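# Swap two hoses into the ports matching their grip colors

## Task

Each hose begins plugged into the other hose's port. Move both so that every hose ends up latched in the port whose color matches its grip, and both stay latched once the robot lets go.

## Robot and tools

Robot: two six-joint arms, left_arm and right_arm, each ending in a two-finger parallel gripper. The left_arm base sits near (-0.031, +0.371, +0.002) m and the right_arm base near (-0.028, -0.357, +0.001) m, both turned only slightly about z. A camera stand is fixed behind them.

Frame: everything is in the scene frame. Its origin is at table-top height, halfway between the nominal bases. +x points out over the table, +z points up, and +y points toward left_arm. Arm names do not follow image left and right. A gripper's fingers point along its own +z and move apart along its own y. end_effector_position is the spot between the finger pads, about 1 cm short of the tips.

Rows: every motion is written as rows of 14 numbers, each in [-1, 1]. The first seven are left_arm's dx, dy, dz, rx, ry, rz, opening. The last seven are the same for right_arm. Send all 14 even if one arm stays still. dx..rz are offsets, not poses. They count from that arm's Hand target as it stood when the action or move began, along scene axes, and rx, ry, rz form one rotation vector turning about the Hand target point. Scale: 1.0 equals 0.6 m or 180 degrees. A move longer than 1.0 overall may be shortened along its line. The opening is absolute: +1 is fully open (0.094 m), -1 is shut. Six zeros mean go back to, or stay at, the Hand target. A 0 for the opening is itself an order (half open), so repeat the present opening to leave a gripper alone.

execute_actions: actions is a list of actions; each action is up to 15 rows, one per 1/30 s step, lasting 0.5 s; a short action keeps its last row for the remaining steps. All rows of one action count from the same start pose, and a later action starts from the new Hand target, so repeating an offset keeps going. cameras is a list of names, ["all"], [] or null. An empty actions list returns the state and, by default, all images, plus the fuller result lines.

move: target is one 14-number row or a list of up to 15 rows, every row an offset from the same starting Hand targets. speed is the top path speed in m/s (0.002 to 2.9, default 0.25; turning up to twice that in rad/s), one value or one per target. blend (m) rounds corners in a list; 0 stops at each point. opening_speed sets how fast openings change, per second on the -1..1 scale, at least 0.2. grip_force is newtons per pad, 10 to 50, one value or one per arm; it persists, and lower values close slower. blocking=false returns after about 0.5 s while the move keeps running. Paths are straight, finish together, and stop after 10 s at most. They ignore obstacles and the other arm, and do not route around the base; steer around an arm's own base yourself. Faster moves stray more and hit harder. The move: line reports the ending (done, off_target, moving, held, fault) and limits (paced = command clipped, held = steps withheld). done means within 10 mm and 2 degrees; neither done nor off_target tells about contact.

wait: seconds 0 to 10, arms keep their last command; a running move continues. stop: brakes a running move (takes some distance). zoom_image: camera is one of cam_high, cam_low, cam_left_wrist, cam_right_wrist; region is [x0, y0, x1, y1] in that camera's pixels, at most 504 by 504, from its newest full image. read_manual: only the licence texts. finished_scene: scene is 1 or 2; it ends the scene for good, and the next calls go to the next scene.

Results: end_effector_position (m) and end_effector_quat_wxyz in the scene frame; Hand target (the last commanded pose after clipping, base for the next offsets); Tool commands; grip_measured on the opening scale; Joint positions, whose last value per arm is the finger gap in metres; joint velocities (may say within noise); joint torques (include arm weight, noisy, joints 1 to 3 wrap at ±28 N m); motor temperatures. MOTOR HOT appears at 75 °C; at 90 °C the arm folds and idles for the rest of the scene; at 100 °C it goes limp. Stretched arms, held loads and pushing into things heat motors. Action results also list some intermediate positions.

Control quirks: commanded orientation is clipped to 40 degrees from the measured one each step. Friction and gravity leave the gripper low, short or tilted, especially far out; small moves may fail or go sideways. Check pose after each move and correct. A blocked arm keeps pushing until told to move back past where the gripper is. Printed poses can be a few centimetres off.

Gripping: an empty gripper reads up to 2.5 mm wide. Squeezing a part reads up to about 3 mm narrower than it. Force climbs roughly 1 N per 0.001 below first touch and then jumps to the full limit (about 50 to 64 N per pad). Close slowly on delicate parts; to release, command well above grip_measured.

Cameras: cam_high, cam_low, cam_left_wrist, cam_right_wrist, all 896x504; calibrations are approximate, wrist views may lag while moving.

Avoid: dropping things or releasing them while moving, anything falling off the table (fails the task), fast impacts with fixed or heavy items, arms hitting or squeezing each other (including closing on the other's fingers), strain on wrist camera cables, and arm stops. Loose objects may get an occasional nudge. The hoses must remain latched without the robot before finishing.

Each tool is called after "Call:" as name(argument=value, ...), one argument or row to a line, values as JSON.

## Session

Call:
execute_actions(
  actions=[],
)

Call:
zoom_image(
  camera="cam_high",
  region=[380, 150, 640, 330],
)

Scene clock: 0.00 s.
left_arm: end_effector_position=(+0.3564, +0.4040, +0.0901) grip_measured=+1.000 end_effector_quat_wxyz=(+0.577, -0.064, +0.810, +0.079) | right_arm: end_effector_position=(+0.3648, -0.3879, +0.0819) grip_measured=+1.000 end_effector_quat_wxyz=(+0.559, +0.066, +0.823, -0.079)
Joint positions: left_arm=[-0.021 1.55 0.335 0.881 -0.211 -0.015 0.094] | right_arm=[0.038 1.573 0.376 0.816 0.223 0.028 0.094]
Joint velocities: within noise
Joint torques (N m): no reading
Motor temperatures (°C): left_arm=[29 53 40 33 28 26 28] | right_arm=[26 41 35 24 26 27 24]
Heat: left arm: 53 °C; right arm: 41 °C.
Hand target: left_arm +0.3605, +0.4040, +0.1006; +0.590, -0.065, +0.801, +0.078 | right_arm +0.3668, -0.3877, +0.0860; +0.563, +0.067, +0.820, -0.078
Tool commands: left_gripper/opening=+1.0 right_gripper/opening=+1.0
camera_calibration:
cam_left_wrist: T_world_to_cam=[[0.183314, -0.981858, -0.0484871, 0.333433], [-0.678839, -0.0907565, -0.728657, 0.38243], [0.711037, 0.166488, -0.68316, -0.171377], [0, 0, 0, 1]] pos_world=[0.320341, 0.390624, 0.177749]
cam_right_wrist: T_world_to_cam=[[-0.196404, -0.978767, 0.0586488, -0.311578], [-0.706003, 0.0996554, -0.701162, 0.391951], [0.68043, -0.179117, -0.710585, -0.170682], [0, 0, 0, 1]] pos_world=[0.33166, -0.374595, 0.171811]

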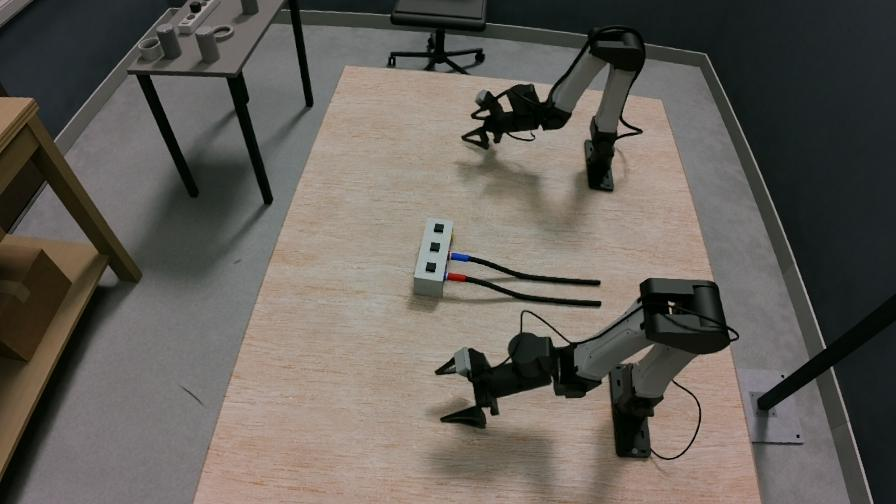

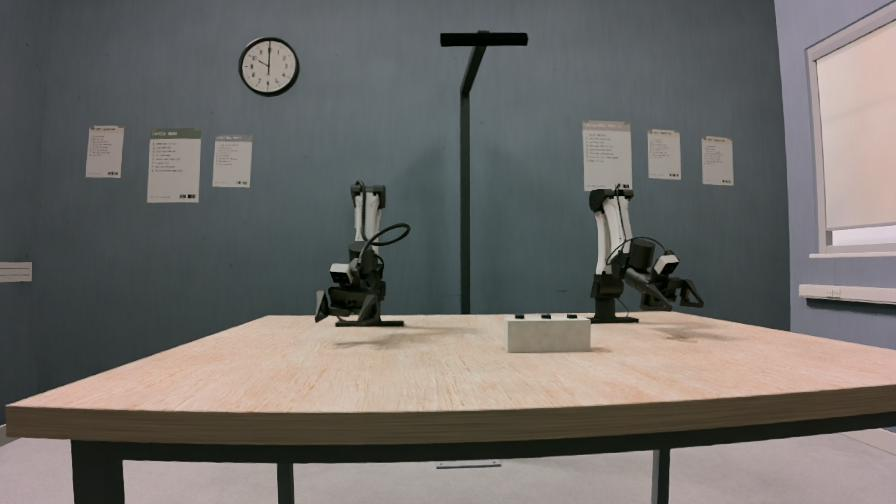

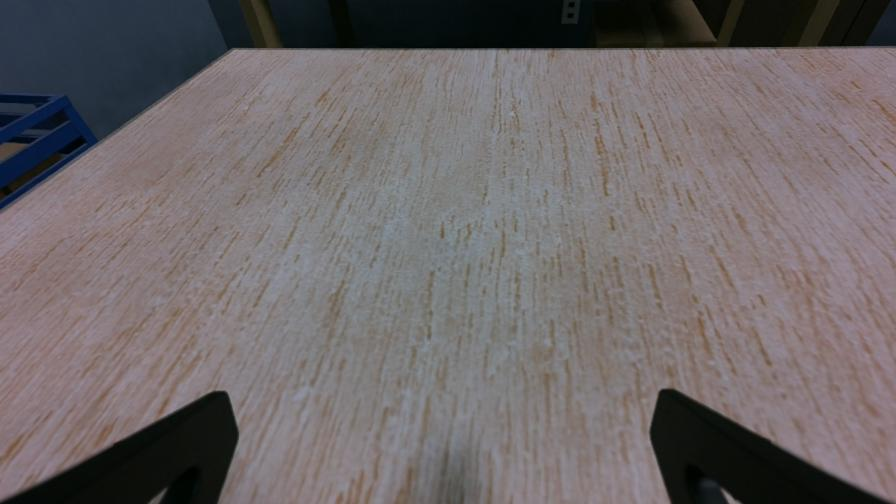

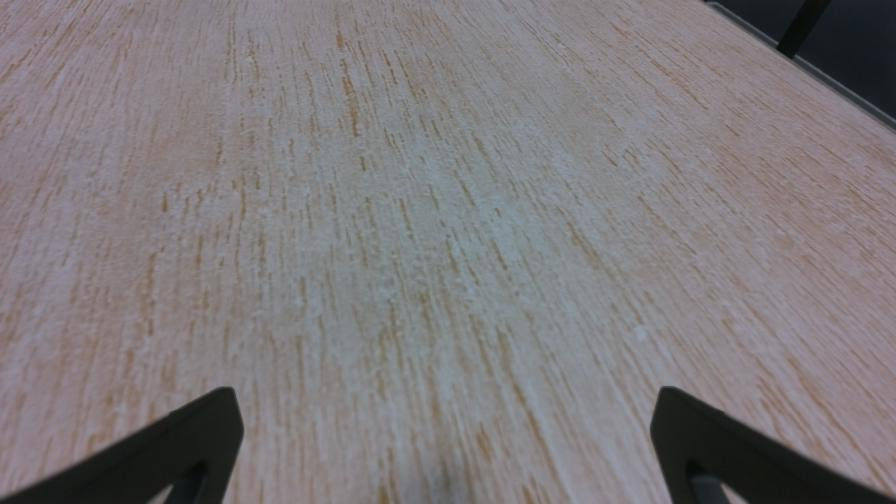

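Scaled by 1.938.

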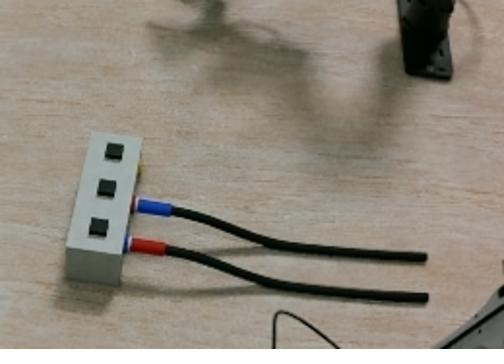

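Call:
move(
  target=[-0.0092, -0.605, 0.049, -0.0184, 0.0436, -0.0817, -0.05, 0, 0, 0, 0, 0, 0, -0.95],
  speed=0.2,
  cameras=["cam_left_wrist", "cam_high"],
)

Scene clock: 68.60 s.
left_arm: end_effector_position=(+0.3499, +0.0466, +0.1198) grip_measured=-0.048 end_effector_quat_wxyz=(+0.528, +0.040, +0.848, -0.009) | right_arm: end_effector_position=(+0.3648, -0.3879, +0.0819) grip_measured=-0.948 end_effector_quat_wxyz=(+0.559, +0.066, +0.823, -0.079)
Joint positions: left_arm=[-0.962 1.908 1.162 0.084 -0.768 -0.467 0.045] | right_arm=[0.038 1.573 0.376 0.816 0.223 0.028 0.002]
Joint torques (N m): left_arm=[0.36 -8.06 7.86 1.59 -0.35 -0.11] | right_arm=[-0.06 -5.63 5.74 2.44 0.11 0.01]
Motor temperatures (°C): left_arm=[29 54 42 38 28 26 28] | right_arm=[26 41 37 35 26 27 24]
Heat: left arm: 54 °C; right arm: 41 °C.
Hand target: left_arm +0.3549, +0.0411, +0.1300; +0.537, +0.026, +0.843, -0.017 | right_arm +0.3668, -0.3877, +0.0861; +0.563, +0.067, +0.820, -0.078
Off the commanded pose: left_arm 0.013 m, 2 deg | right_arm 0.005 m, 1 deg.
move: off_target (left_arm)
camera_calibration:
cam_left_wrist: T_world_to_cam=[[-0.0872321, -0.996013, -0.0186644, 0.0767832], [-0.768644, 0.0792136, -0.634753, 0.379521], [0.633701, -0.0410246, -0.77249, -0.0395135], [0, 0, 0, 1]] pos_world=[0.323455, 0.0447928, 0.211812]
Images, in order (width x height): cam_high 896x504, cam_left_wrist 896x504.

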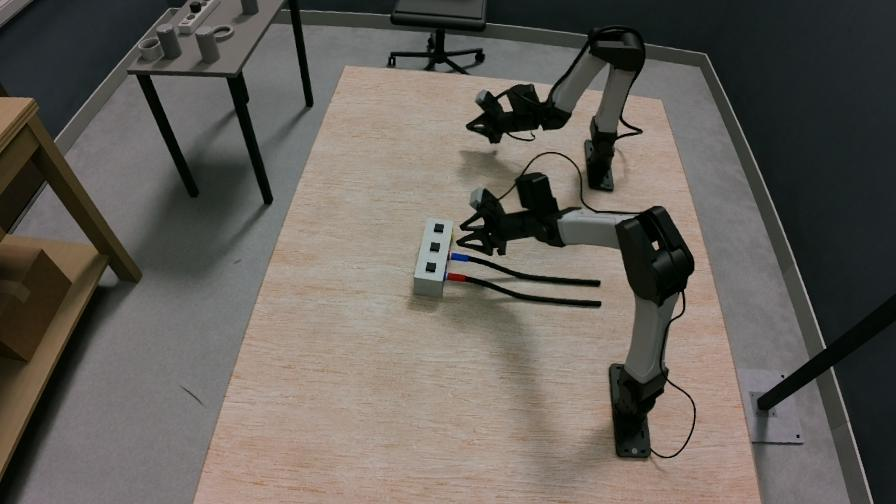

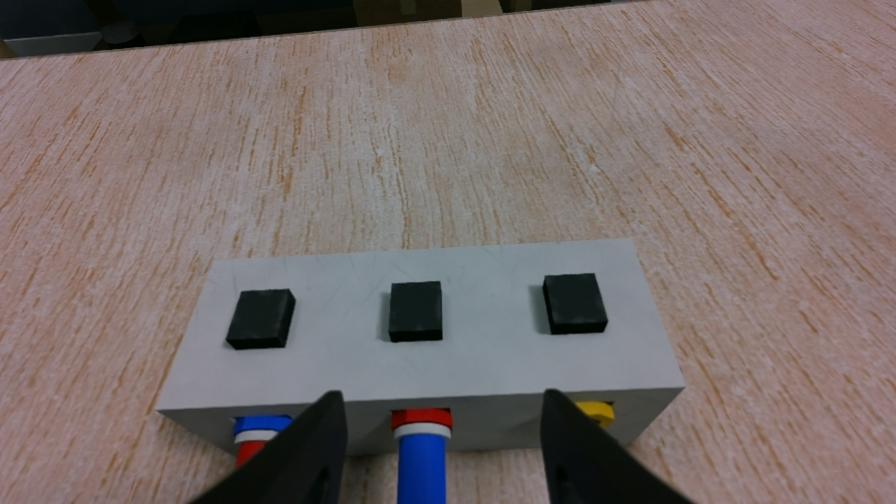

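Call:
move(
  target=[-0.0082, 0.0223, -0.095, 0, 0, 0, -0.2, 0.0637, 0.5462, 0.1233, -0.1133, 0.1819, 0.5129, -0.95],
  speed=0.15,
  cameras=["cam_left_wrist", "cam_right_wrist"],
)

Scene clock: 94.03 s.
left_arm: end_effector_position=(+0.3467, +0.0510, +0.0745) grip_measured=-0.198 end_effector_quat_wxyz=(+0.534, +0.035, +0.845, -0.016) | right_arm: end_effector_position=(+0.4069, -0.0663, +0.1599) grip_measured=-0.948 end_effector_quat_wxyz=(+0.223, -0.638, +0.712, +0.192)
Joint positions: left_arm=[-0.962 1.99 1.048 0.301 -0.769 -0.468 0.038] | right_arm=[0.449 2.291 2.292 -1.226 -0.496 -0.943 0.002]
Joint torques (N m): left_arm=[1.32 -8.16 4.29 1.83 -0.25 -0.03] | right_arm=[0.43 -10.63 9.1 0.96 -0.53 -0.14]
Motor temperatures (°C): left_arm=[29 58 42 38 28 26 28] | right_arm=[26 42 39 35 26 27 24]
Heat: left arm: 58 °C; right arm: 42 °C.
Hand target: left_arm +0.3501, +0.0544, +0.0731; +0.537, +0.026, +0.843, -0.017 | right_arm +0.4051, -0.0601, +0.1601; +0.222, -0.644, +0.703, +0.203
Off the commanded pose: left_arm 0.005 m, 1 deg | right_arm 0.007 m, 2 deg.
move: done
camera_calibration:
cam_left_wrist: T_world_to_cam=[[-0.0866713, -0.996234, -0.00244076, 0.0787392], [-0.760794, 0.0677696, -0.645445, 0.346597], [0.64318, -0.0540847, -0.763803, -0.0756601], [0, 0, 0, 1]] pos_world=[0.319176, 0.0508618, 0.166112]
cam_right_wrist: T_world_to_cam=[[0.993768, -0.110745, 0.0126677, -0.412486], [-0.106828, -0.97868, -0.175421, 0.0448885], [0.0318247, 0.172975, -0.984412, 0.244798], [0, 0, 0, 1]] pos_world=[0.40692, -0.0440932, 0.254082]
Images, in order (width x height): cam_left_wrist 896x504, cam_right_wrist 896x504.

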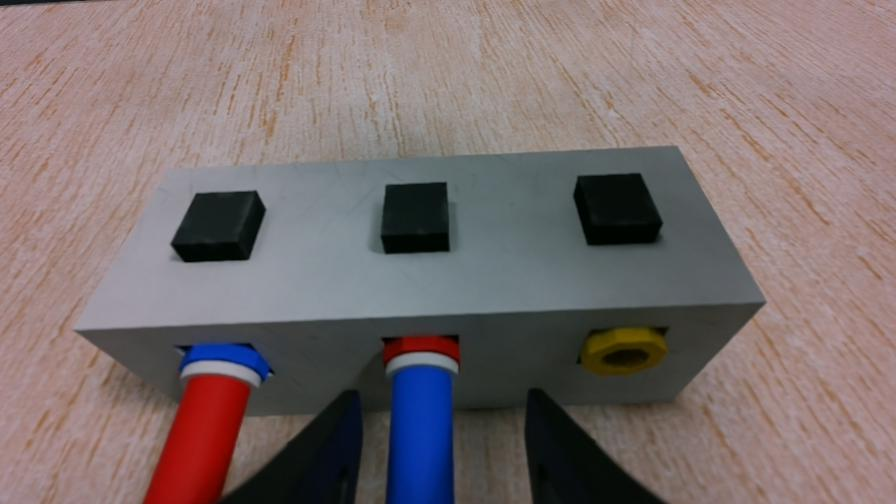

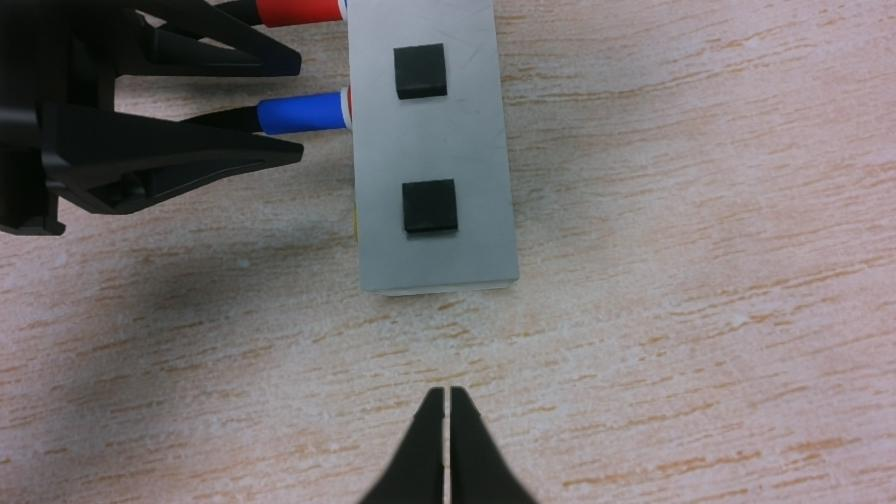

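Call:
move(
  target=[-0.0077, 0.0102, -0.0385, -0.0007, -0.0111, 0, -0.2, 0.0057, 0.2002, -0.0468, 0.0277, -0.0024, -0.0278, -0.95],
  speed=0.1,
  cameras=["cam_left_wrist", "cam_right_wrist"],
)

Scene clock: 123.13 s.
left_arm: end_effector_position=(+0.3437, +0.0579, +0.0503) grip_measured=-0.198 end_effector_quat_wxyz=(+0.546, +0.028, +0.837, -0.022) | right_arm: end_effector_position=(+0.4026, +0.0560, +0.1334) grip_measured=-0.948 end_effector_quat_wxyz=(+0.254, -0.605, +0.721, +0.223)
Joint positions: left_arm=[-0.962 2.048 0.967 0.479 -0.781 -0.456 0.038] | right_arm=[0.652 2.488 2.473 -1.028 -0.467 -0.635 0.002]
Joint torques (N m): left_arm=[0.79 -8.13 3.9 1.85 -0.33 0.11] | right_arm=[0.01 -11.84 9.47 1.62 -0.16 0.03]
Motor temperatures (°C): left_arm=[29 62 42 37 28 26 27] | right_arm=[26 47 43 31 26 27 24]
Heat: left arm: 62 °C; right arm: 47 °C.
Hand target: left_arm +0.3454, +0.0606, +0.0499; +0.552, +0.026, +0.833, -0.017 | right_arm +0.4084, +0.0601, +0.1321; +0.261, -0.603, +0.720, +0.221
Off the commanded pose: left_arm 0.003 m, 1 deg | right_arm 0.007 m, 1 deg.
move: done
camera_calibration:
cam_left_wrist: T_world_to_cam=[[-0.0812958, -0.99661, 0.0126091, 0.0827331], [-0.741539, 0.0520263, -0.668889, 0.323664], [0.665966, -0.0637281, -0.743255, -0.100147], [0, 0, 0, 1]] pos_world=[0.313429, 0.0592315, 0.141017]
cam_right_wrist: T_world_to_cam=[[0.98598, -0.166371, -0.0128237, -0.384679], [-0.163742, -0.949872, -0.266331, 0.192941], [0.032129, 0.264697, -0.963796, 0.189648], [0, 0, 0, 1]] pos_world=[0.404785, 0.0690701, 0.229235]
Images, in order (width x height): cam_left_wrist 896x504, cam_right_wrist 896x504.

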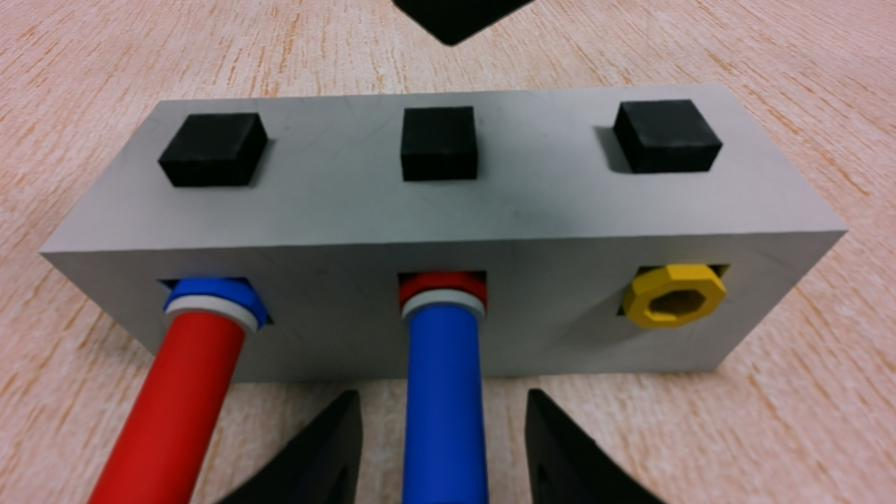

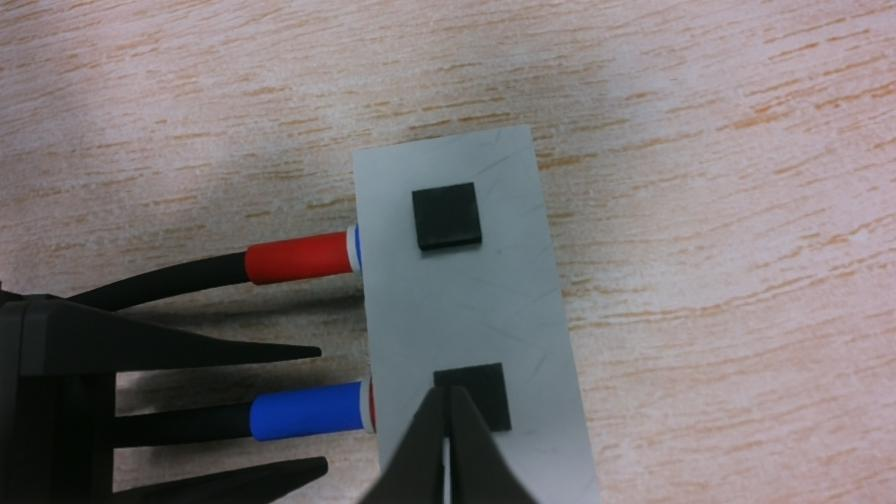

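Call:
move(
  target=[0, 0, 0, 0, 0, 0, -0.85, 0.0133, 0.0067, -0.02, 0, 0, 0, -0.95],
  speed=0.05,
  opening_speed=0.5,
  cameras=["cam_left_wrist", "cam_right_wrist"],
)

Scene clock: 131.10 s.
left_arm: end_effector_position=(+0.3438, +0.0579, +0.0505) grip_measured=-0.671 end_effector_quat_wxyz=(+0.547, +0.028, +0.836, -0.022) | right_arm: end_effector_position=(+0.4111, +0.0623, +0.1214) grip_measured=-0.948 end_effector_quat_wxyz=(+0.256, -0.605, +0.720, +0.223)
Joint positions: left_arm=[-0.962 2.048 0.967 0.48 -0.782 -0.456 0.015] | right_arm=[0.652 2.553 2.542 -1.028 -0.467 -0.635 0.002]
Joint torques (N m): left_arm=[0.79 -8.16 3.9 1.85 -0.32 0.11] | right_arm=[-0.25 -12.31 9.47 1.55 -0.18 0.03]
Motor temperatures (°C): left_arm=[29 62 42 37 28 26 27] | right_arm=[26 48 43 31 26 27 24]
Heat: left arm: 62 °C; right arm: 48 °C.
Hand target: left_arm +0.3454, +0.0606, +0.0499; +0.552, +0.026, +0.833, -0.018 | right_arm +0.4163, +0.0641, +0.1200; +0.261, -0.603, +0.720, +0.221
Off the commanded pose: left_arm 0.003 m, 1 deg | right_arm 0.006 m, 1 deg.
move: done
camera_calibration:
cam_left_wrist: T_world_to_cam=[[-0.0810558, -0.996621, 0.0133028, 0.0825569], [-0.741007, 0.0513298, -0.669532, 0.323764], [0.666587, -0.064127, -0.742664, -0.100253], [0, 0, 0, 1]] pos_world=[0.313431, 0.0592302, 0.141218]
cam_right_wrist: T_world_to_cam=[[0.985974, -0.166623, -0.00962251, -0.392494], [-0.163011, -0.949017, -0.269804, 0.197184], [0.0358237, 0.267589, -0.962867, 0.174379], [0, 0, 0, 1]] pos_world=[0.412884, 0.0750701, 0.217328]
Images, in order (width x height): cam_left_wrist 896x504, cam_right_wrist 896x504.

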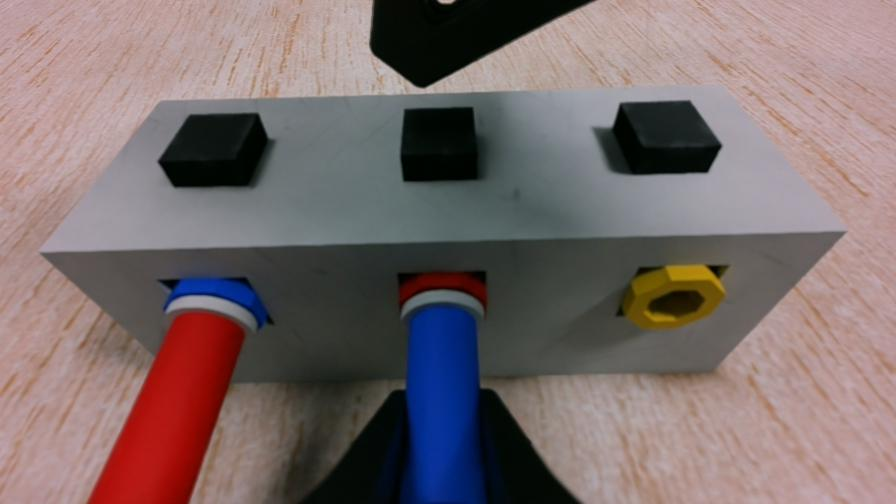

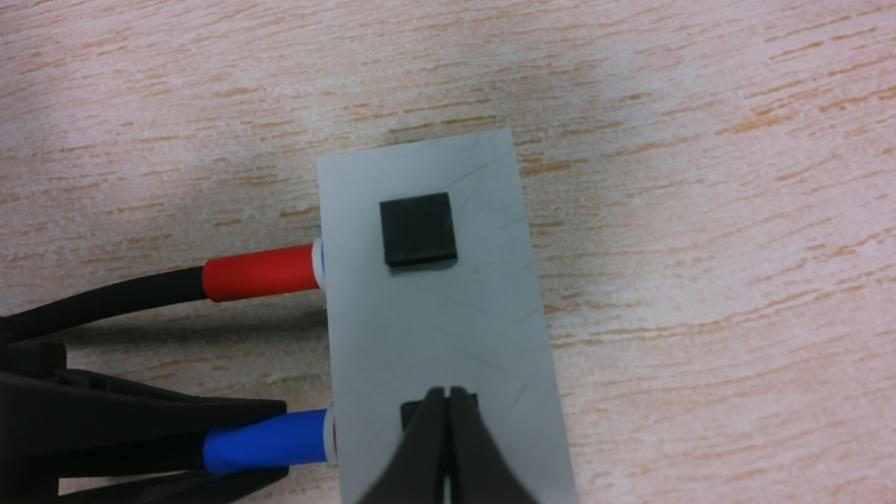

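Call:
move(
  target=[
    [0, 0, 0, 0, 0, 0, -0.85, -0.0088, -0.0102, -0.05, 0, 0, 0, -0.95],
    [0, 0, 0, 0, 0, 0, -0.85, -0.0122, -0.0567, -0.1417, 0, 0, 0, -0.95],
  ],
  speed=0.07,
  blend=[0.01, 0],
  cameras=["cam_left_wrist"],
)

Scene clock: 137.10 s.
left_arm: end_effector_position=(+0.3438, +0.0579, +0.0505) grip_measured=-0.671 end_effector_quat_wxyz=(+0.547, +0.028, +0.836, -0.022) | right_arm: end_effector_position=(+0.4155, +0.0608, +0.1045) grip_measured=-0.949 end_effector_quat_wxyz=(-0.345, +0.611, -0.666, -0.254)
Joint positions: left_arm=[-0.962 2.048 0.967 0.48 -0.782 -0.456 0.015] | right_arm=[0.619 2.355 1.99 -0.488 -0.573 -0.664 0.002]
Joint torques (N m): left_arm=[0.79 -8.14 3.89 1.85 -0.32 0.12] | right_arm=[-1.36 -8.91 2.43 0.74 0.66 -0.19]
Motor temperatures (°C): left_arm=[29 62 41 37 28 26 28] | right_arm=[26 50 42 31 26 27 24]
Heat: left arm: 62 °C; right arm: 50 °C.
Hand target: left_arm +0.3454, +0.0606, +0.0499; +0.552, +0.026, +0.833, -0.018 | right_arm +0.4090, +0.0302, +0.0349; -0.261, +0.603, -0.720, -0.221
Off the commanded pose: left_arm 0.003 m, 1 deg | right_arm 0.076 m, 12 deg.
move: off_target (right_arm)
camera_calibration:
cam_left_wrist: T_world_to_cam=[[-0.0807073, -0.99665, 0.0131955, 0.0824648], [-0.740887, 0.0511295, -0.66968, 0.32376], [0.666762, -0.0638245, -0.742532, -0.100345], [0, 0, 0, 1]] pos_world=[0.313431, 0.0592305, 0.141218]
Images, in order (width x height): cam_left_wrist 896x504.

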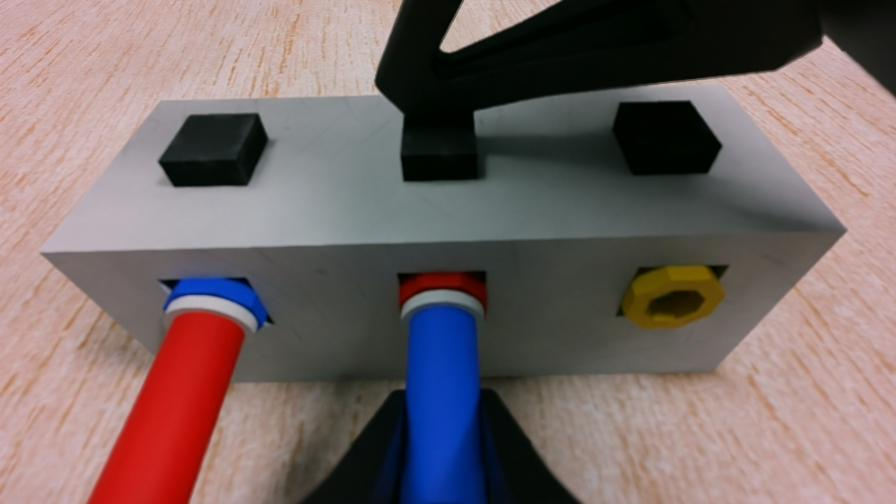

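Call:
move(
  target=[-0.008, 0.0005, 0, 0, 0, 0, -0.85, -0.0058, -0.05, -0.0948, 0, 0, 0, -0.95],
  speed=0.07,
  cameras=["cam_left_wrist"],
)

Scene clock: 143.33 s.
left_arm: end_effector_position=(+0.3366, +0.0582, +0.0489) grip_measured=-0.671 end_effector_quat_wxyz=(+0.551, +0.030, +0.834, -0.014) | right_arm: end_effector_position=(+0.4180, +0.0533, +0.0984) grip_measured=-0.949 end_effector_quat_wxyz=(-0.420, +0.621, -0.610, -0.258)
Joint positions: left_arm=[-0.982 2.048 0.951 0.49 -0.813 -0.456 0.015] | right_arm=[0.59 2.287 1.731 -0.141 -0.643 -0.71 0.002]
Joint torques (N m): left_arm=[1.77 -8.72 4.11 1.74 -0.07 0.04] | right_arm=[-2.74 -5.48 0.84 -0.3 1.13 -0.16]
Motor temperatures (°C): left_arm=[29 62 41 37 28 26 28] | right_arm=[26 50 41 30 26 27 24]
Heat: left arm: 62 °C; right arm: 50 °C.
Hand target: left_arm +0.3405, +0.0608, +0.0500; +0.552, +0.026, +0.833, -0.018 | right_arm +0.4056, +0.0000, -0.0219; -0.261, +0.603, -0.720, -0.221
Off the commanded pose: left_arm 0.005 m, 1 deg | right_arm 0.132 m, 23 deg.
move: off_target (right_arm)
camera_calibration:
cam_left_wrist: T_world_to_cam=[[-0.0758741, -0.997113, -0.00283349, 0.0814465], [-0.734081, 0.0577817, -0.676599, 0.314988], [0.674809, -0.0492563, -0.736346, -0.100537], [0, 0, 0, 1]] pos_world=[0.30525, 0.0580588, 0.139321]
Images, in order (width x height): cam_left_wrist 896x504.

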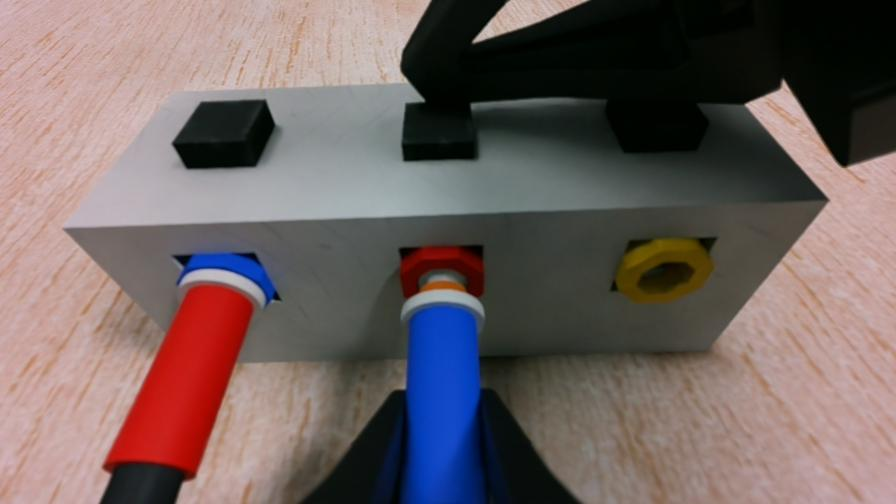

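Call:
move(
  target=[-0.0942, 0.005, 0.018, 0, 0, 0, -0.85, 0, 0, 0, 0, 0, 0, -0.95],
  speed=0.1,
  cameras=["cam_left_wrist"],
)

Scene clock: 148.97 s.
left_arm: end_effector_position=(+0.2843, +0.0640, +0.0445) grip_measured=-0.671 end_effector_quat_wxyz=(+0.541, +0.041, +0.840, -0.005) | right_arm: end_effector_position=(+0.4180, +0.0533, +0.0985) grip_measured=-0.949 end_effector_quat_wxyz=(-0.420, +0.621, -0.610, -0.258)
Joint positions: left_arm=[-1.098 1.959 0.841 0.396 -0.894 -0.561 0.015] | right_arm=[0.59 2.287 1.731 -0.141 -0.643 -0.71 0.002]
Joint torques (N m): left_arm=[0.08 -10.92 3.74 1.49 -0.42 -0.1] | right_arm=[-2.77 -5.55 0.72 -0.3 1.13 -0.16]
Motor temperatures (°C): left_arm=[29 62 41 38 28 26 28] | right_arm=[26 49 40 30 27 27 24]
Heat: left arm: 62 °C; right arm: 49 °C.
Hand target: left_arm +0.2840, +0.0638, +0.0606; +0.552, +0.026, +0.833, -0.018 | right_arm +0.4056, +0.0000, -0.0219; -0.261, +0.603, -0.720, -0.221
Off the commanded pose: left_arm 0.016 m, 3 deg | right_arm 0.132 m, 23 deg.
move: off_target (left_arm, right_arm)
camera_calibration:
cam_left_wrist: T_world_to_cam=[[-0.0852005, -0.995926, -0.0295511, 0.0869888], [-0.748438, 0.08355, -0.657921, 0.274881], [0.657709, -0.033938, -0.752507, -0.063657], [0, 0, 0, 1]] pos_world=[0.25501, 0.0615077, 0.135518]
Images, in order (width x height): cam_left_wrist 896x504.

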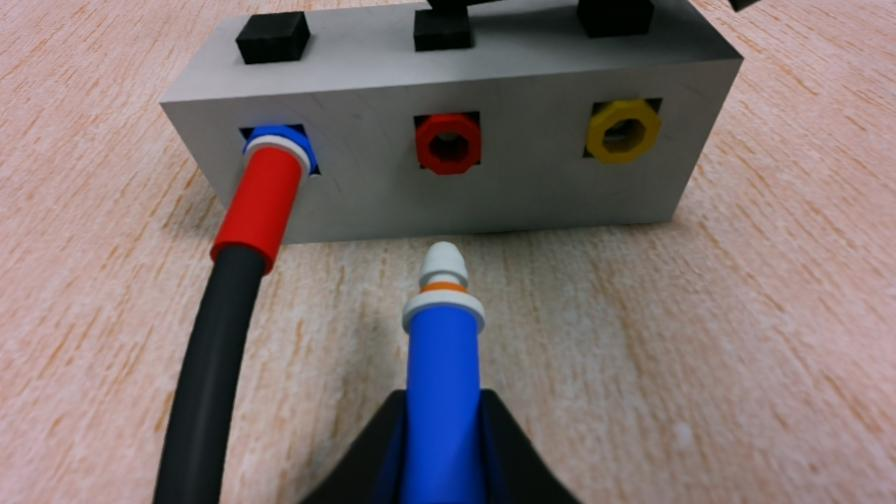

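Call:
move(
  target=[
    [0, 0, 0.01, 0, 0, 0, -0.85, 0.0082, 0.0967, 0.22, 0, 0, 0, -0.95],
    [-0.0067, -0.003, 0.024, 0, 0, 0, -0.85, 0.004, 0.0833, 0.32, 0, 0, 0, -0.95],
    [-0.015, -0.1397, 0.029, 0, 0, 0, -0.85, -0.1427, -0.3333, 0.3367, 0, 0, 0, -0.95],
  ],
  speed=0.15,
  blend=[0.01, 0.02, 0],
  cameras=["cam_left_wrist", "cam_high"],
)

Scene clock: 161.43 s.
left_arm: end_effector_position=(+0.2735, -0.0113, +0.0683) grip_measured=-0.671 end_effector_quat_wxyz=(+0.543, +0.040, +0.839, -0.006) | right_arm: end_effector_position=(+0.3279, -0.2022, +0.1716) grip_measured=-0.949 end_effector_quat_wxyz=(+0.252, -0.599, +0.730, +0.212)
Joint positions: left_arm=[-1.21 2.08 1.195 0.061 -0.977 -0.694 0.015] | right_arm=[0.161 1.757 1.538 -1.102 -0.63 -1.152 0.002]
Joint torques (N m): left_arm=[-0.23 -8.88 7.25 1.39 -0.52 -0.11] | right_arm=[-0.23 -10.52 5.44 0.75 -0.66 -0.16]
Motor temperatures (°C): left_arm=[29 63 41 37 28 26 29] | right_arm=[26 49 39 29 27 27 24]
Heat: left arm: 63 °C; right arm: 49 °C.
Hand target: left_arm +0.2751, -0.0200, +0.0781; +0.552, +0.026, +0.833, -0.017 | right_arm +0.3199, -0.1999, +0.1802; +0.261, -0.603, +0.720, +0.221
Off the commanded pose: left_arm 0.013 m, 2 deg | right_arm 0.012 m, 2 deg.
move: off_target (left_arm, right_arm)
camera_calibration:
cam_left_wrist: T_world_to_cam=[[-0.0830827, -0.996202, -0.0260642, 0.0109704], [-0.746509, 0.0795422, -0.660603, 0.288405], [0.660167, -0.0354276, -0.750282, -0.0419698], [0, 0, 0, 1]] pos_world=[0.243916, -0.0134986, 0.159318]
Images, in order (width x height): cam_high 896x504, cam_left_wrist 896x504.

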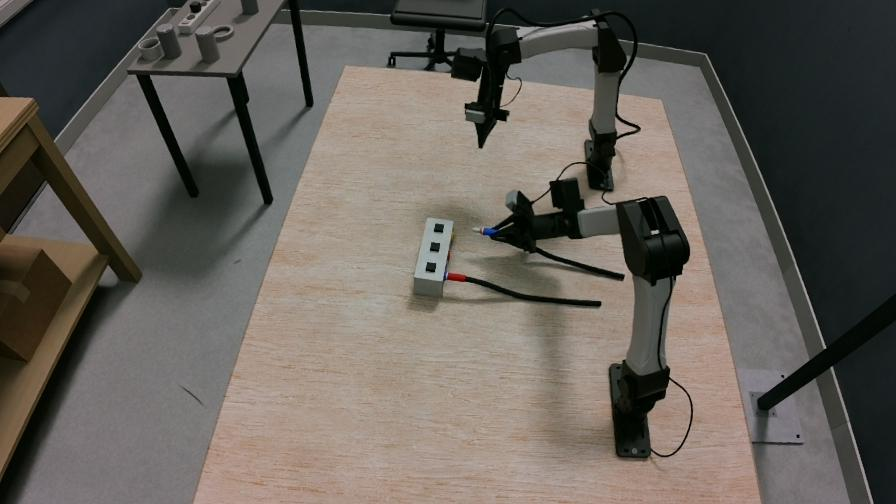

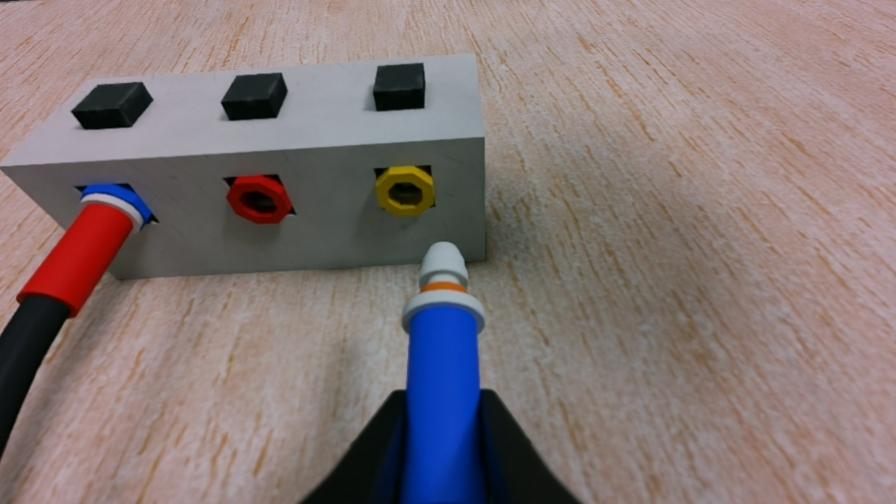

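Call:
move(
  target=[
    [0, 0, -0.0893, 0.005, 0.0832, 0, -0.85, 0, 0, -0.03, 0, 0, 0, -0.95],
    [0, 0, -0.0893, 0.005, 0.0832, 0, -0.25, 0, 0, -0.03, 0, 0, 0, -0.95],
  ],
  speed=0.08,
  opening_speed=0.5,
  cameras=["cam_left_wrist", "cam_high"],
)

Scene clock: 170.10 s.
left_arm: end_effector_position=(+0.2695, -0.0143, +0.0200) grip_measured=-0.252 end_effector_quat_wxyz=(+0.437, +0.040, +0.899, -0.004) | right_arm: end_effector_position=(+0.3203, -0.2033, +0.1525) grip_measured=-0.949 end_effector_quat_wxyz=(+0.238, -0.597, +0.734, +0.220)
Joint positions: left_arm=[-1.174 2.162 1.322 -0.215 -0.78 -0.859 0.035] | right_arm=[0.161 1.757 1.469 -1.069 -0.63 -1.154 0.002]
Joint torques (N m): left_arm=[1.18 -9.25 6.95 1.13 -0.28 -0.1] | right_arm=[-0.21 -10.51 5.22 1.08 -0.67 -0.17]
Motor temperatures (°C): left_arm=[29 63 42 37 28 26 29] | right_arm=[26 51 39 29 27 27 24]
Heat: left arm: 63 °C; right arm: 51 °C.
Hand target: left_arm +0.2750, -0.0200, +0.0245; +0.438, +0.028, +0.898, -0.014 | right_arm +0.3199, -0.1999, +0.1621; +0.261, -0.603, +0.720, +0.221
Off the commanded pose: left_arm 0.009 m, 2 deg | right_arm 0.010 m, 3 deg.
move: off_target (right_arm)
camera_calibration:
cam_left_wrist: T_world_to_cam=[[-0.0832289, -0.996378, -0.0174553, 0.00626366], [-0.883652, 0.0818876, -0.460927, 0.286767], [0.460687, -0.022938, -0.887266, -0.0190109], [0, 0, 0, 1]] pos_world=[0.262681, -0.0176777, 0.11542]
Images, in order (width x height): cam_high 896x504, cam_left_wrist 896x504.

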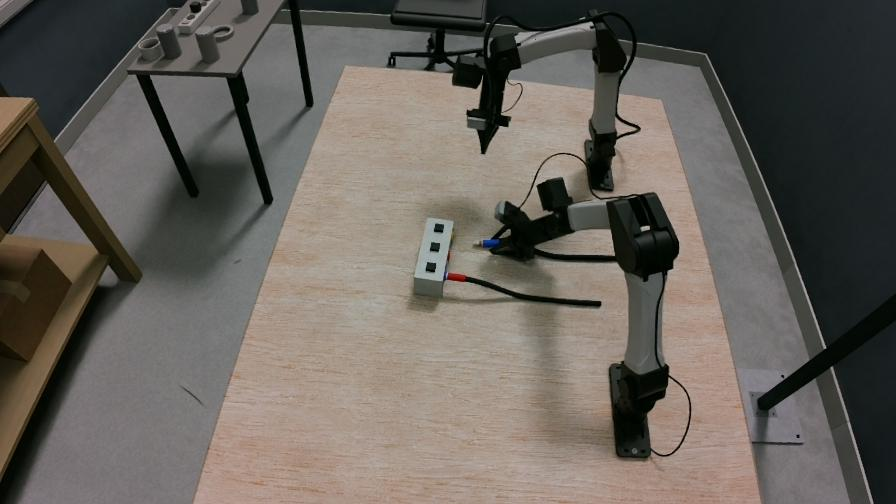

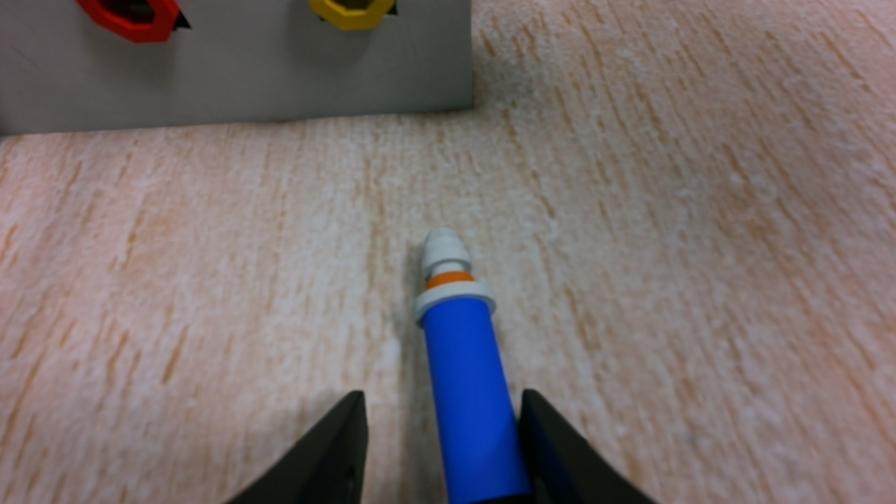

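Call:
move(
  target=[
    [0, 0, 0.134, 0, 0, 0, -0.25, 0, 0, 0.02, 0, 0, 0, -0.95],
    [0.1167, 0.2217, 0.1508, -0.005, -0.0832, 0, -0.25, 0.0667, 0.2167, 0.0333, 0, 0, 0, -0.95],
    [0.1208, 0.225, 0.0842, -0.005, -0.0832, 0, -0.25, 0.1617, 0.5267, -0.0167, 0, 0, 0, -0.95],
  ],
  speed=0.14,
  cameras=["cam_left_wrist", "cam_right_wrist", "cam_high"],
)

Scene clock: 188.83 s.
left_arm: end_effector_position=(+0.3456, +0.1141, +0.0757) grip_measured=-0.252 end_effector_quat_wxyz=(+0.549, +0.025, +0.835, -0.015) | right_arm: end_effector_position=(+0.4107, +0.1115, +0.1481) grip_measured=-0.949 end_effector_quat_wxyz=(+0.308, -0.583, +0.716, +0.227)
Joint positions: left_arm=[-0.864 1.858 0.794 0.513 -0.715 -0.381 0.035] | right_arm=[0.727 2.684 2.838 -1.038 -0.418 -0.508 0.002]
Joint torques (N m): left_arm=[1.2 -6.89 4.03 1.92 -0.05 0.11] | right_arm=[-0.02 -13.29 9.35 2.03 -0.1 0.06]
Motor temperatures (°C): left_arm=[29 63 43 36 28 26 28] | right_arm=[26 53 40 29 27 27 24]
Heat: left arm: 63 °C; right arm: 53 °C.
Hand target: left_arm +0.3475, +0.1150, +0.0749; +0.552, +0.026, +0.833, -0.018 | right_arm +0.4171, +0.1161, +0.1522; +0.261, -0.603, +0.720, +0.221
Off the commanded pose: left_arm 0.002 m, 0 deg | right_arm 0.009 m, 6 deg.
elbow stopped short (right arm): the move would have taken joint 3 (elbow) straighter than the controller allows.
move: off_target (right_arm)
camera_calibration:
cam_left_wrist: T_world_to_cam=[[-0.0685844, -0.997633, 0.00490858, 0.13484], [-0.737483, 0.0473851, -0.673701, 0.338674], [0.671874, -0.0498254, -0.738988, -0.0827941], [0, 0, 0, 1]] pos_world=[0.314641, 0.114347, 0.166319]
cam_right_wrist: T_world_to_cam=[[0.976273, -0.213546, 0.0359113, -0.381199], [-0.187046, -0.915166, -0.357051, 0.270132], [0.109112, 0.341862, -0.933394, 0.144151], [0, 0, 0, 1]] pos_world=[0.406953, 0.116532, 0.24469]
Images, in order (width x height): cam_high 896x504, cam_left_wrist 896x504, cam_right_wrist 896x504.

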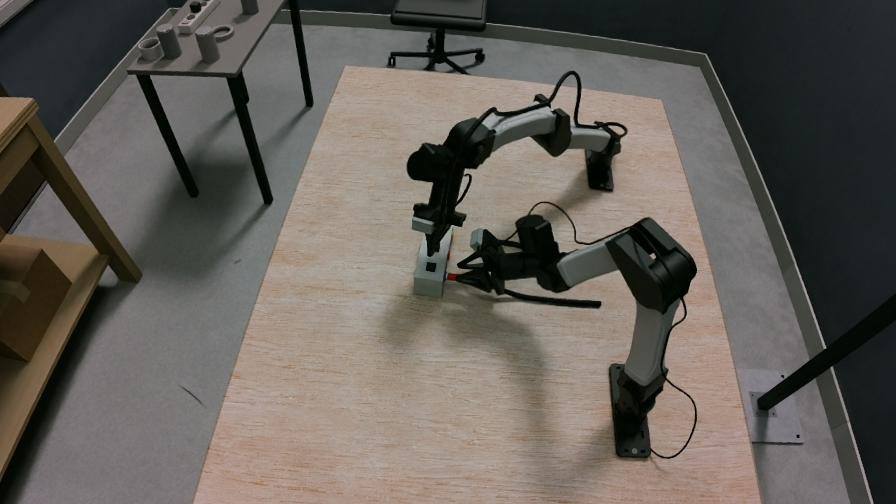

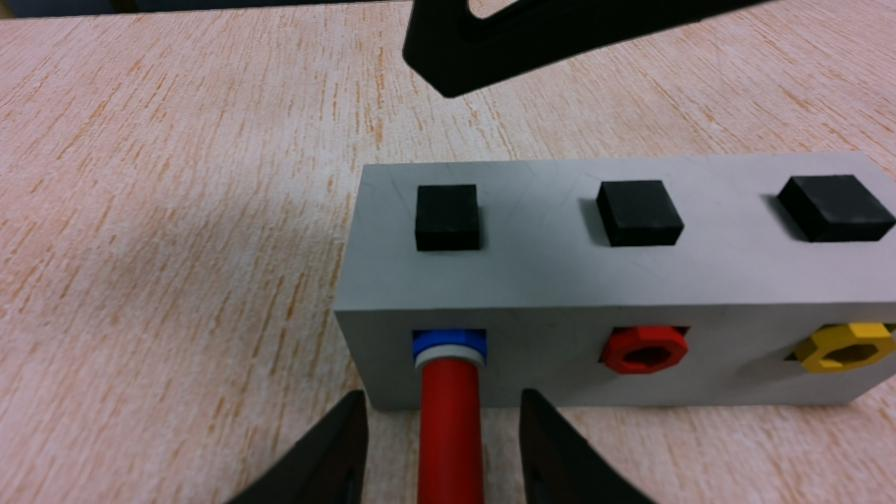

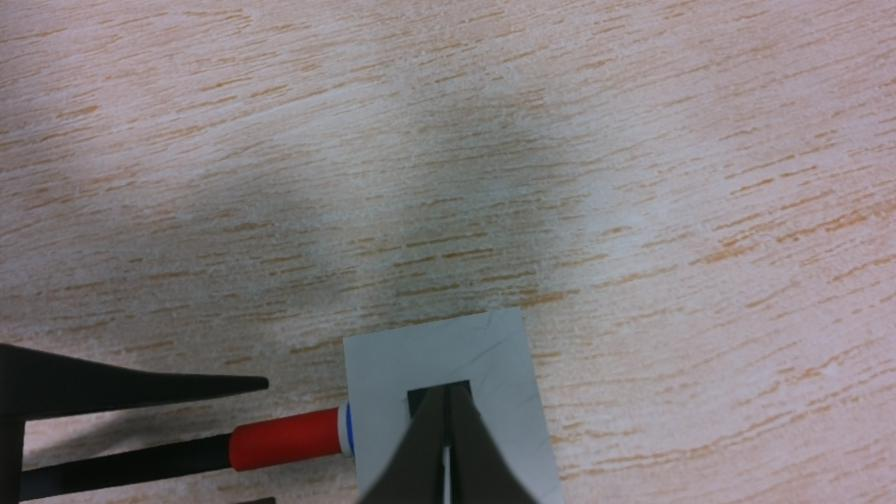

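Call:
move(
  target=[
    [0.0017, -0.0033, -0.0432, 0, 0, 0, -0.25, -0.003, 0.002, -0.05, 0, 0, 0, -0.95],
    [0.0017, -0.0033, -0.0432, 0, 0, 0, -0.85, -0.003, 0.002, -0.05, 0, 0, 0, -0.95],
  ],
  speed=0.08,
  opening_speed=0.6,
  cameras=["cam_left_wrist", "cam_right_wrist"],
)

Scene clock: 199.10 s.
left_arm: end_effector_position=(+0.3471, +0.1125, +0.0498) grip_measured=-0.671 end_effector_quat_wxyz=(+0.550, +0.025, +0.835, -0.015) | right_arm: end_effector_position=(+0.4115, +0.1122, +0.1217) grip_measured=-0.949 end_effector_quat_wxyz=(+0.289, -0.584, +0.724, +0.226)
Joint positions: left_arm=[-0.864 1.953 0.778 0.623 -0.716 -0.381 0.015] | right_arm=[0.727 2.727 2.838 -1.037 -0.418 -0.509 0.002]
Joint torques (N m): left_arm=[1.03 -7.15 3.7 1.91 -0.06 0.11] | right_arm=[0.23 -13.07 9.35 1.88 -0.13 -0.12]
Motor temperatures (°C): left_arm=[29 61 42 38 28 26 28] | right_arm=[26 54 41 30 26 27 24]
Heat: left arm: 61 °C; right arm: 54 °C.
Hand target: left_arm +0.3486, +0.1131, +0.0491; +0.552, +0.026, +0.833, -0.017 | right_arm +0.4153, +0.1172, +0.1220; +0.261, -0.603, +0.720, +0.221
Off the commanded pose: left_arm 0.002 m, 0 deg | right_arm 0.006 m, 4 deg.
elbow stopped short (right arm): the move would have taken joint 3 (elbow) straighter than the controller allows.
move: off_target (right_arm)
camera_calibration:
cam_left_wrist: T_world_to_cam=[[-0.0683037, -0.997653, 0.00474277, 0.133411], [-0.737354, 0.047279, -0.67385, 0.322332], [0.672045, -0.0495235, -0.738853, -0.103202], [0, 0, 0, 1]] pos_world=[0.316142, 0.112748, 0.140319]
cam_right_wrist: T_world_to_cam=[[0.977136, -0.212296, 0.0116142, -0.378381], [-0.19704, -0.924733, -0.325644, 0.262707], [0.079873, 0.31591, -0.945421, 0.135714], [0, 0, 0, 1]] pos_world=[0.410654, 0.119732, 0.21825]
Images, in order (width x height): cam_left_wrist 896x504, cam_right_wrist 896x504.

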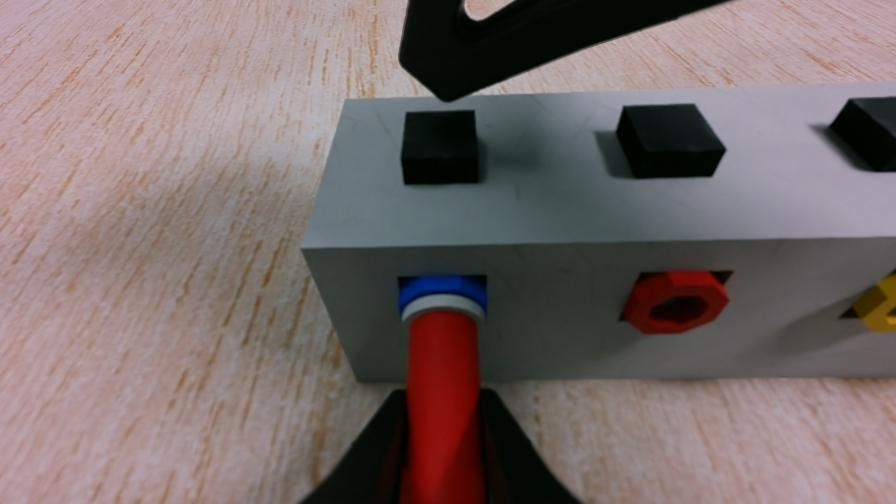

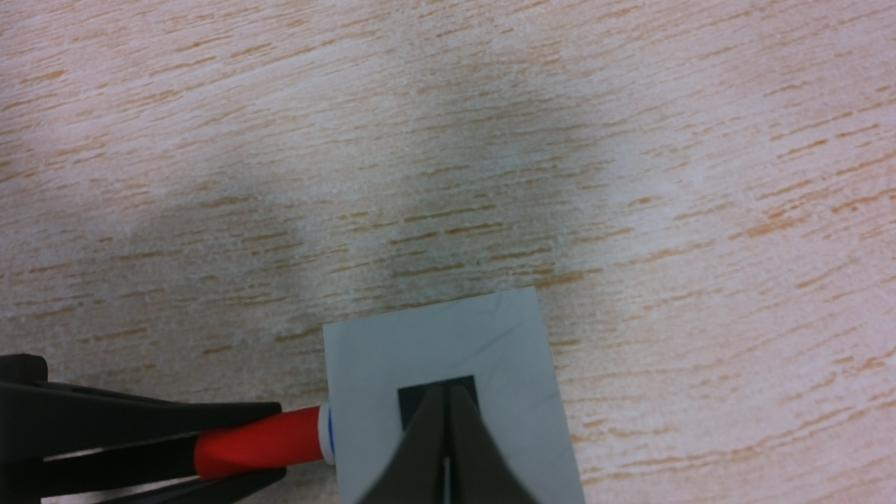

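Call:
move(
  target=[
    [0, 0, 0, 0, 0, 0, -0.85, -0.0072, -0.007, -0.0567, 0, 0, 0, -0.95],
    [0, 0, 0, 0, 0, 0, -0.85, -0.0113, -0.0537, -0.145, 0, 0, 0, -0.95],
  ],
  speed=0.07,
  blend=[0.01, 0],
  cameras=["cam_left_wrist"],
)

Scene clock: 207.13 s.
left_arm: end_effector_position=(+0.3471, +0.1125, +0.0498) grip_measured=-0.671 end_effector_quat_wxyz=(+0.550, +0.025, +0.835, -0.015) | right_arm: end_effector_position=(+0.4156, +0.1153, +0.1066) grip_measured=-0.949 end_effector_quat_wxyz=(-0.348, +0.608, -0.668, -0.252)
Joint positions: left_arm=[-0.864 1.953 0.778 0.623 -0.716 -0.381 0.015] | right_arm=[0.704 2.514 2.275 -0.569 -0.511 -0.584 0.002]
Joint torques (N m): left_arm=[1.03 -7.16 3.69 1.92 -0.07 0.11] | right_arm=[-1.18 -10.03 2.59 0.75 0.53 -0.14]
Motor temperatures (°C): left_arm=[29 61 42 39 28 26 28] | right_arm=[26 57 42 30 26 27 24]
Heat: left arm: 61 °C; right arm: 57 °C.
Hand target: left_arm +0.3486, +0.1131, +0.0491; +0.552, +0.026, +0.833, -0.017 | right_arm +0.4084, +0.0851, +0.0351; +0.261, -0.603, +0.720, +0.221
Off the commanded pose: left_arm 0.002 m, 0 deg | right_arm 0.078 m, 12 deg.
move: off_target (right_arm)
camera_calibration:
cam_left_wrist: T_world_to_cam=[[-0.0683037, -0.997653, 0.00474277, 0.133411], [-0.737354, 0.047279, -0.67385, 0.322332], [0.672045, -0.0495235, -0.738853, -0.103202], [0, 0, 0, 1]] pos_world=[0.316142, 0.112748, 0.140319]
Images, in order (width x height): cam_left_wrist 896x504.

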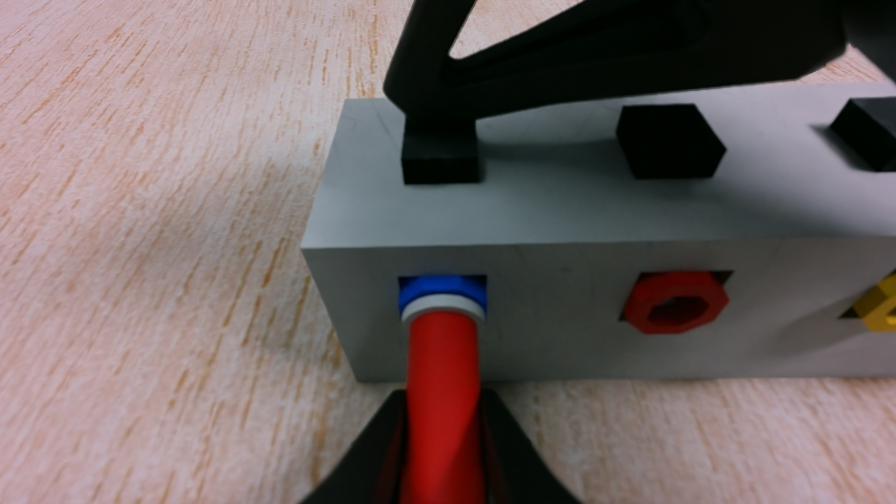

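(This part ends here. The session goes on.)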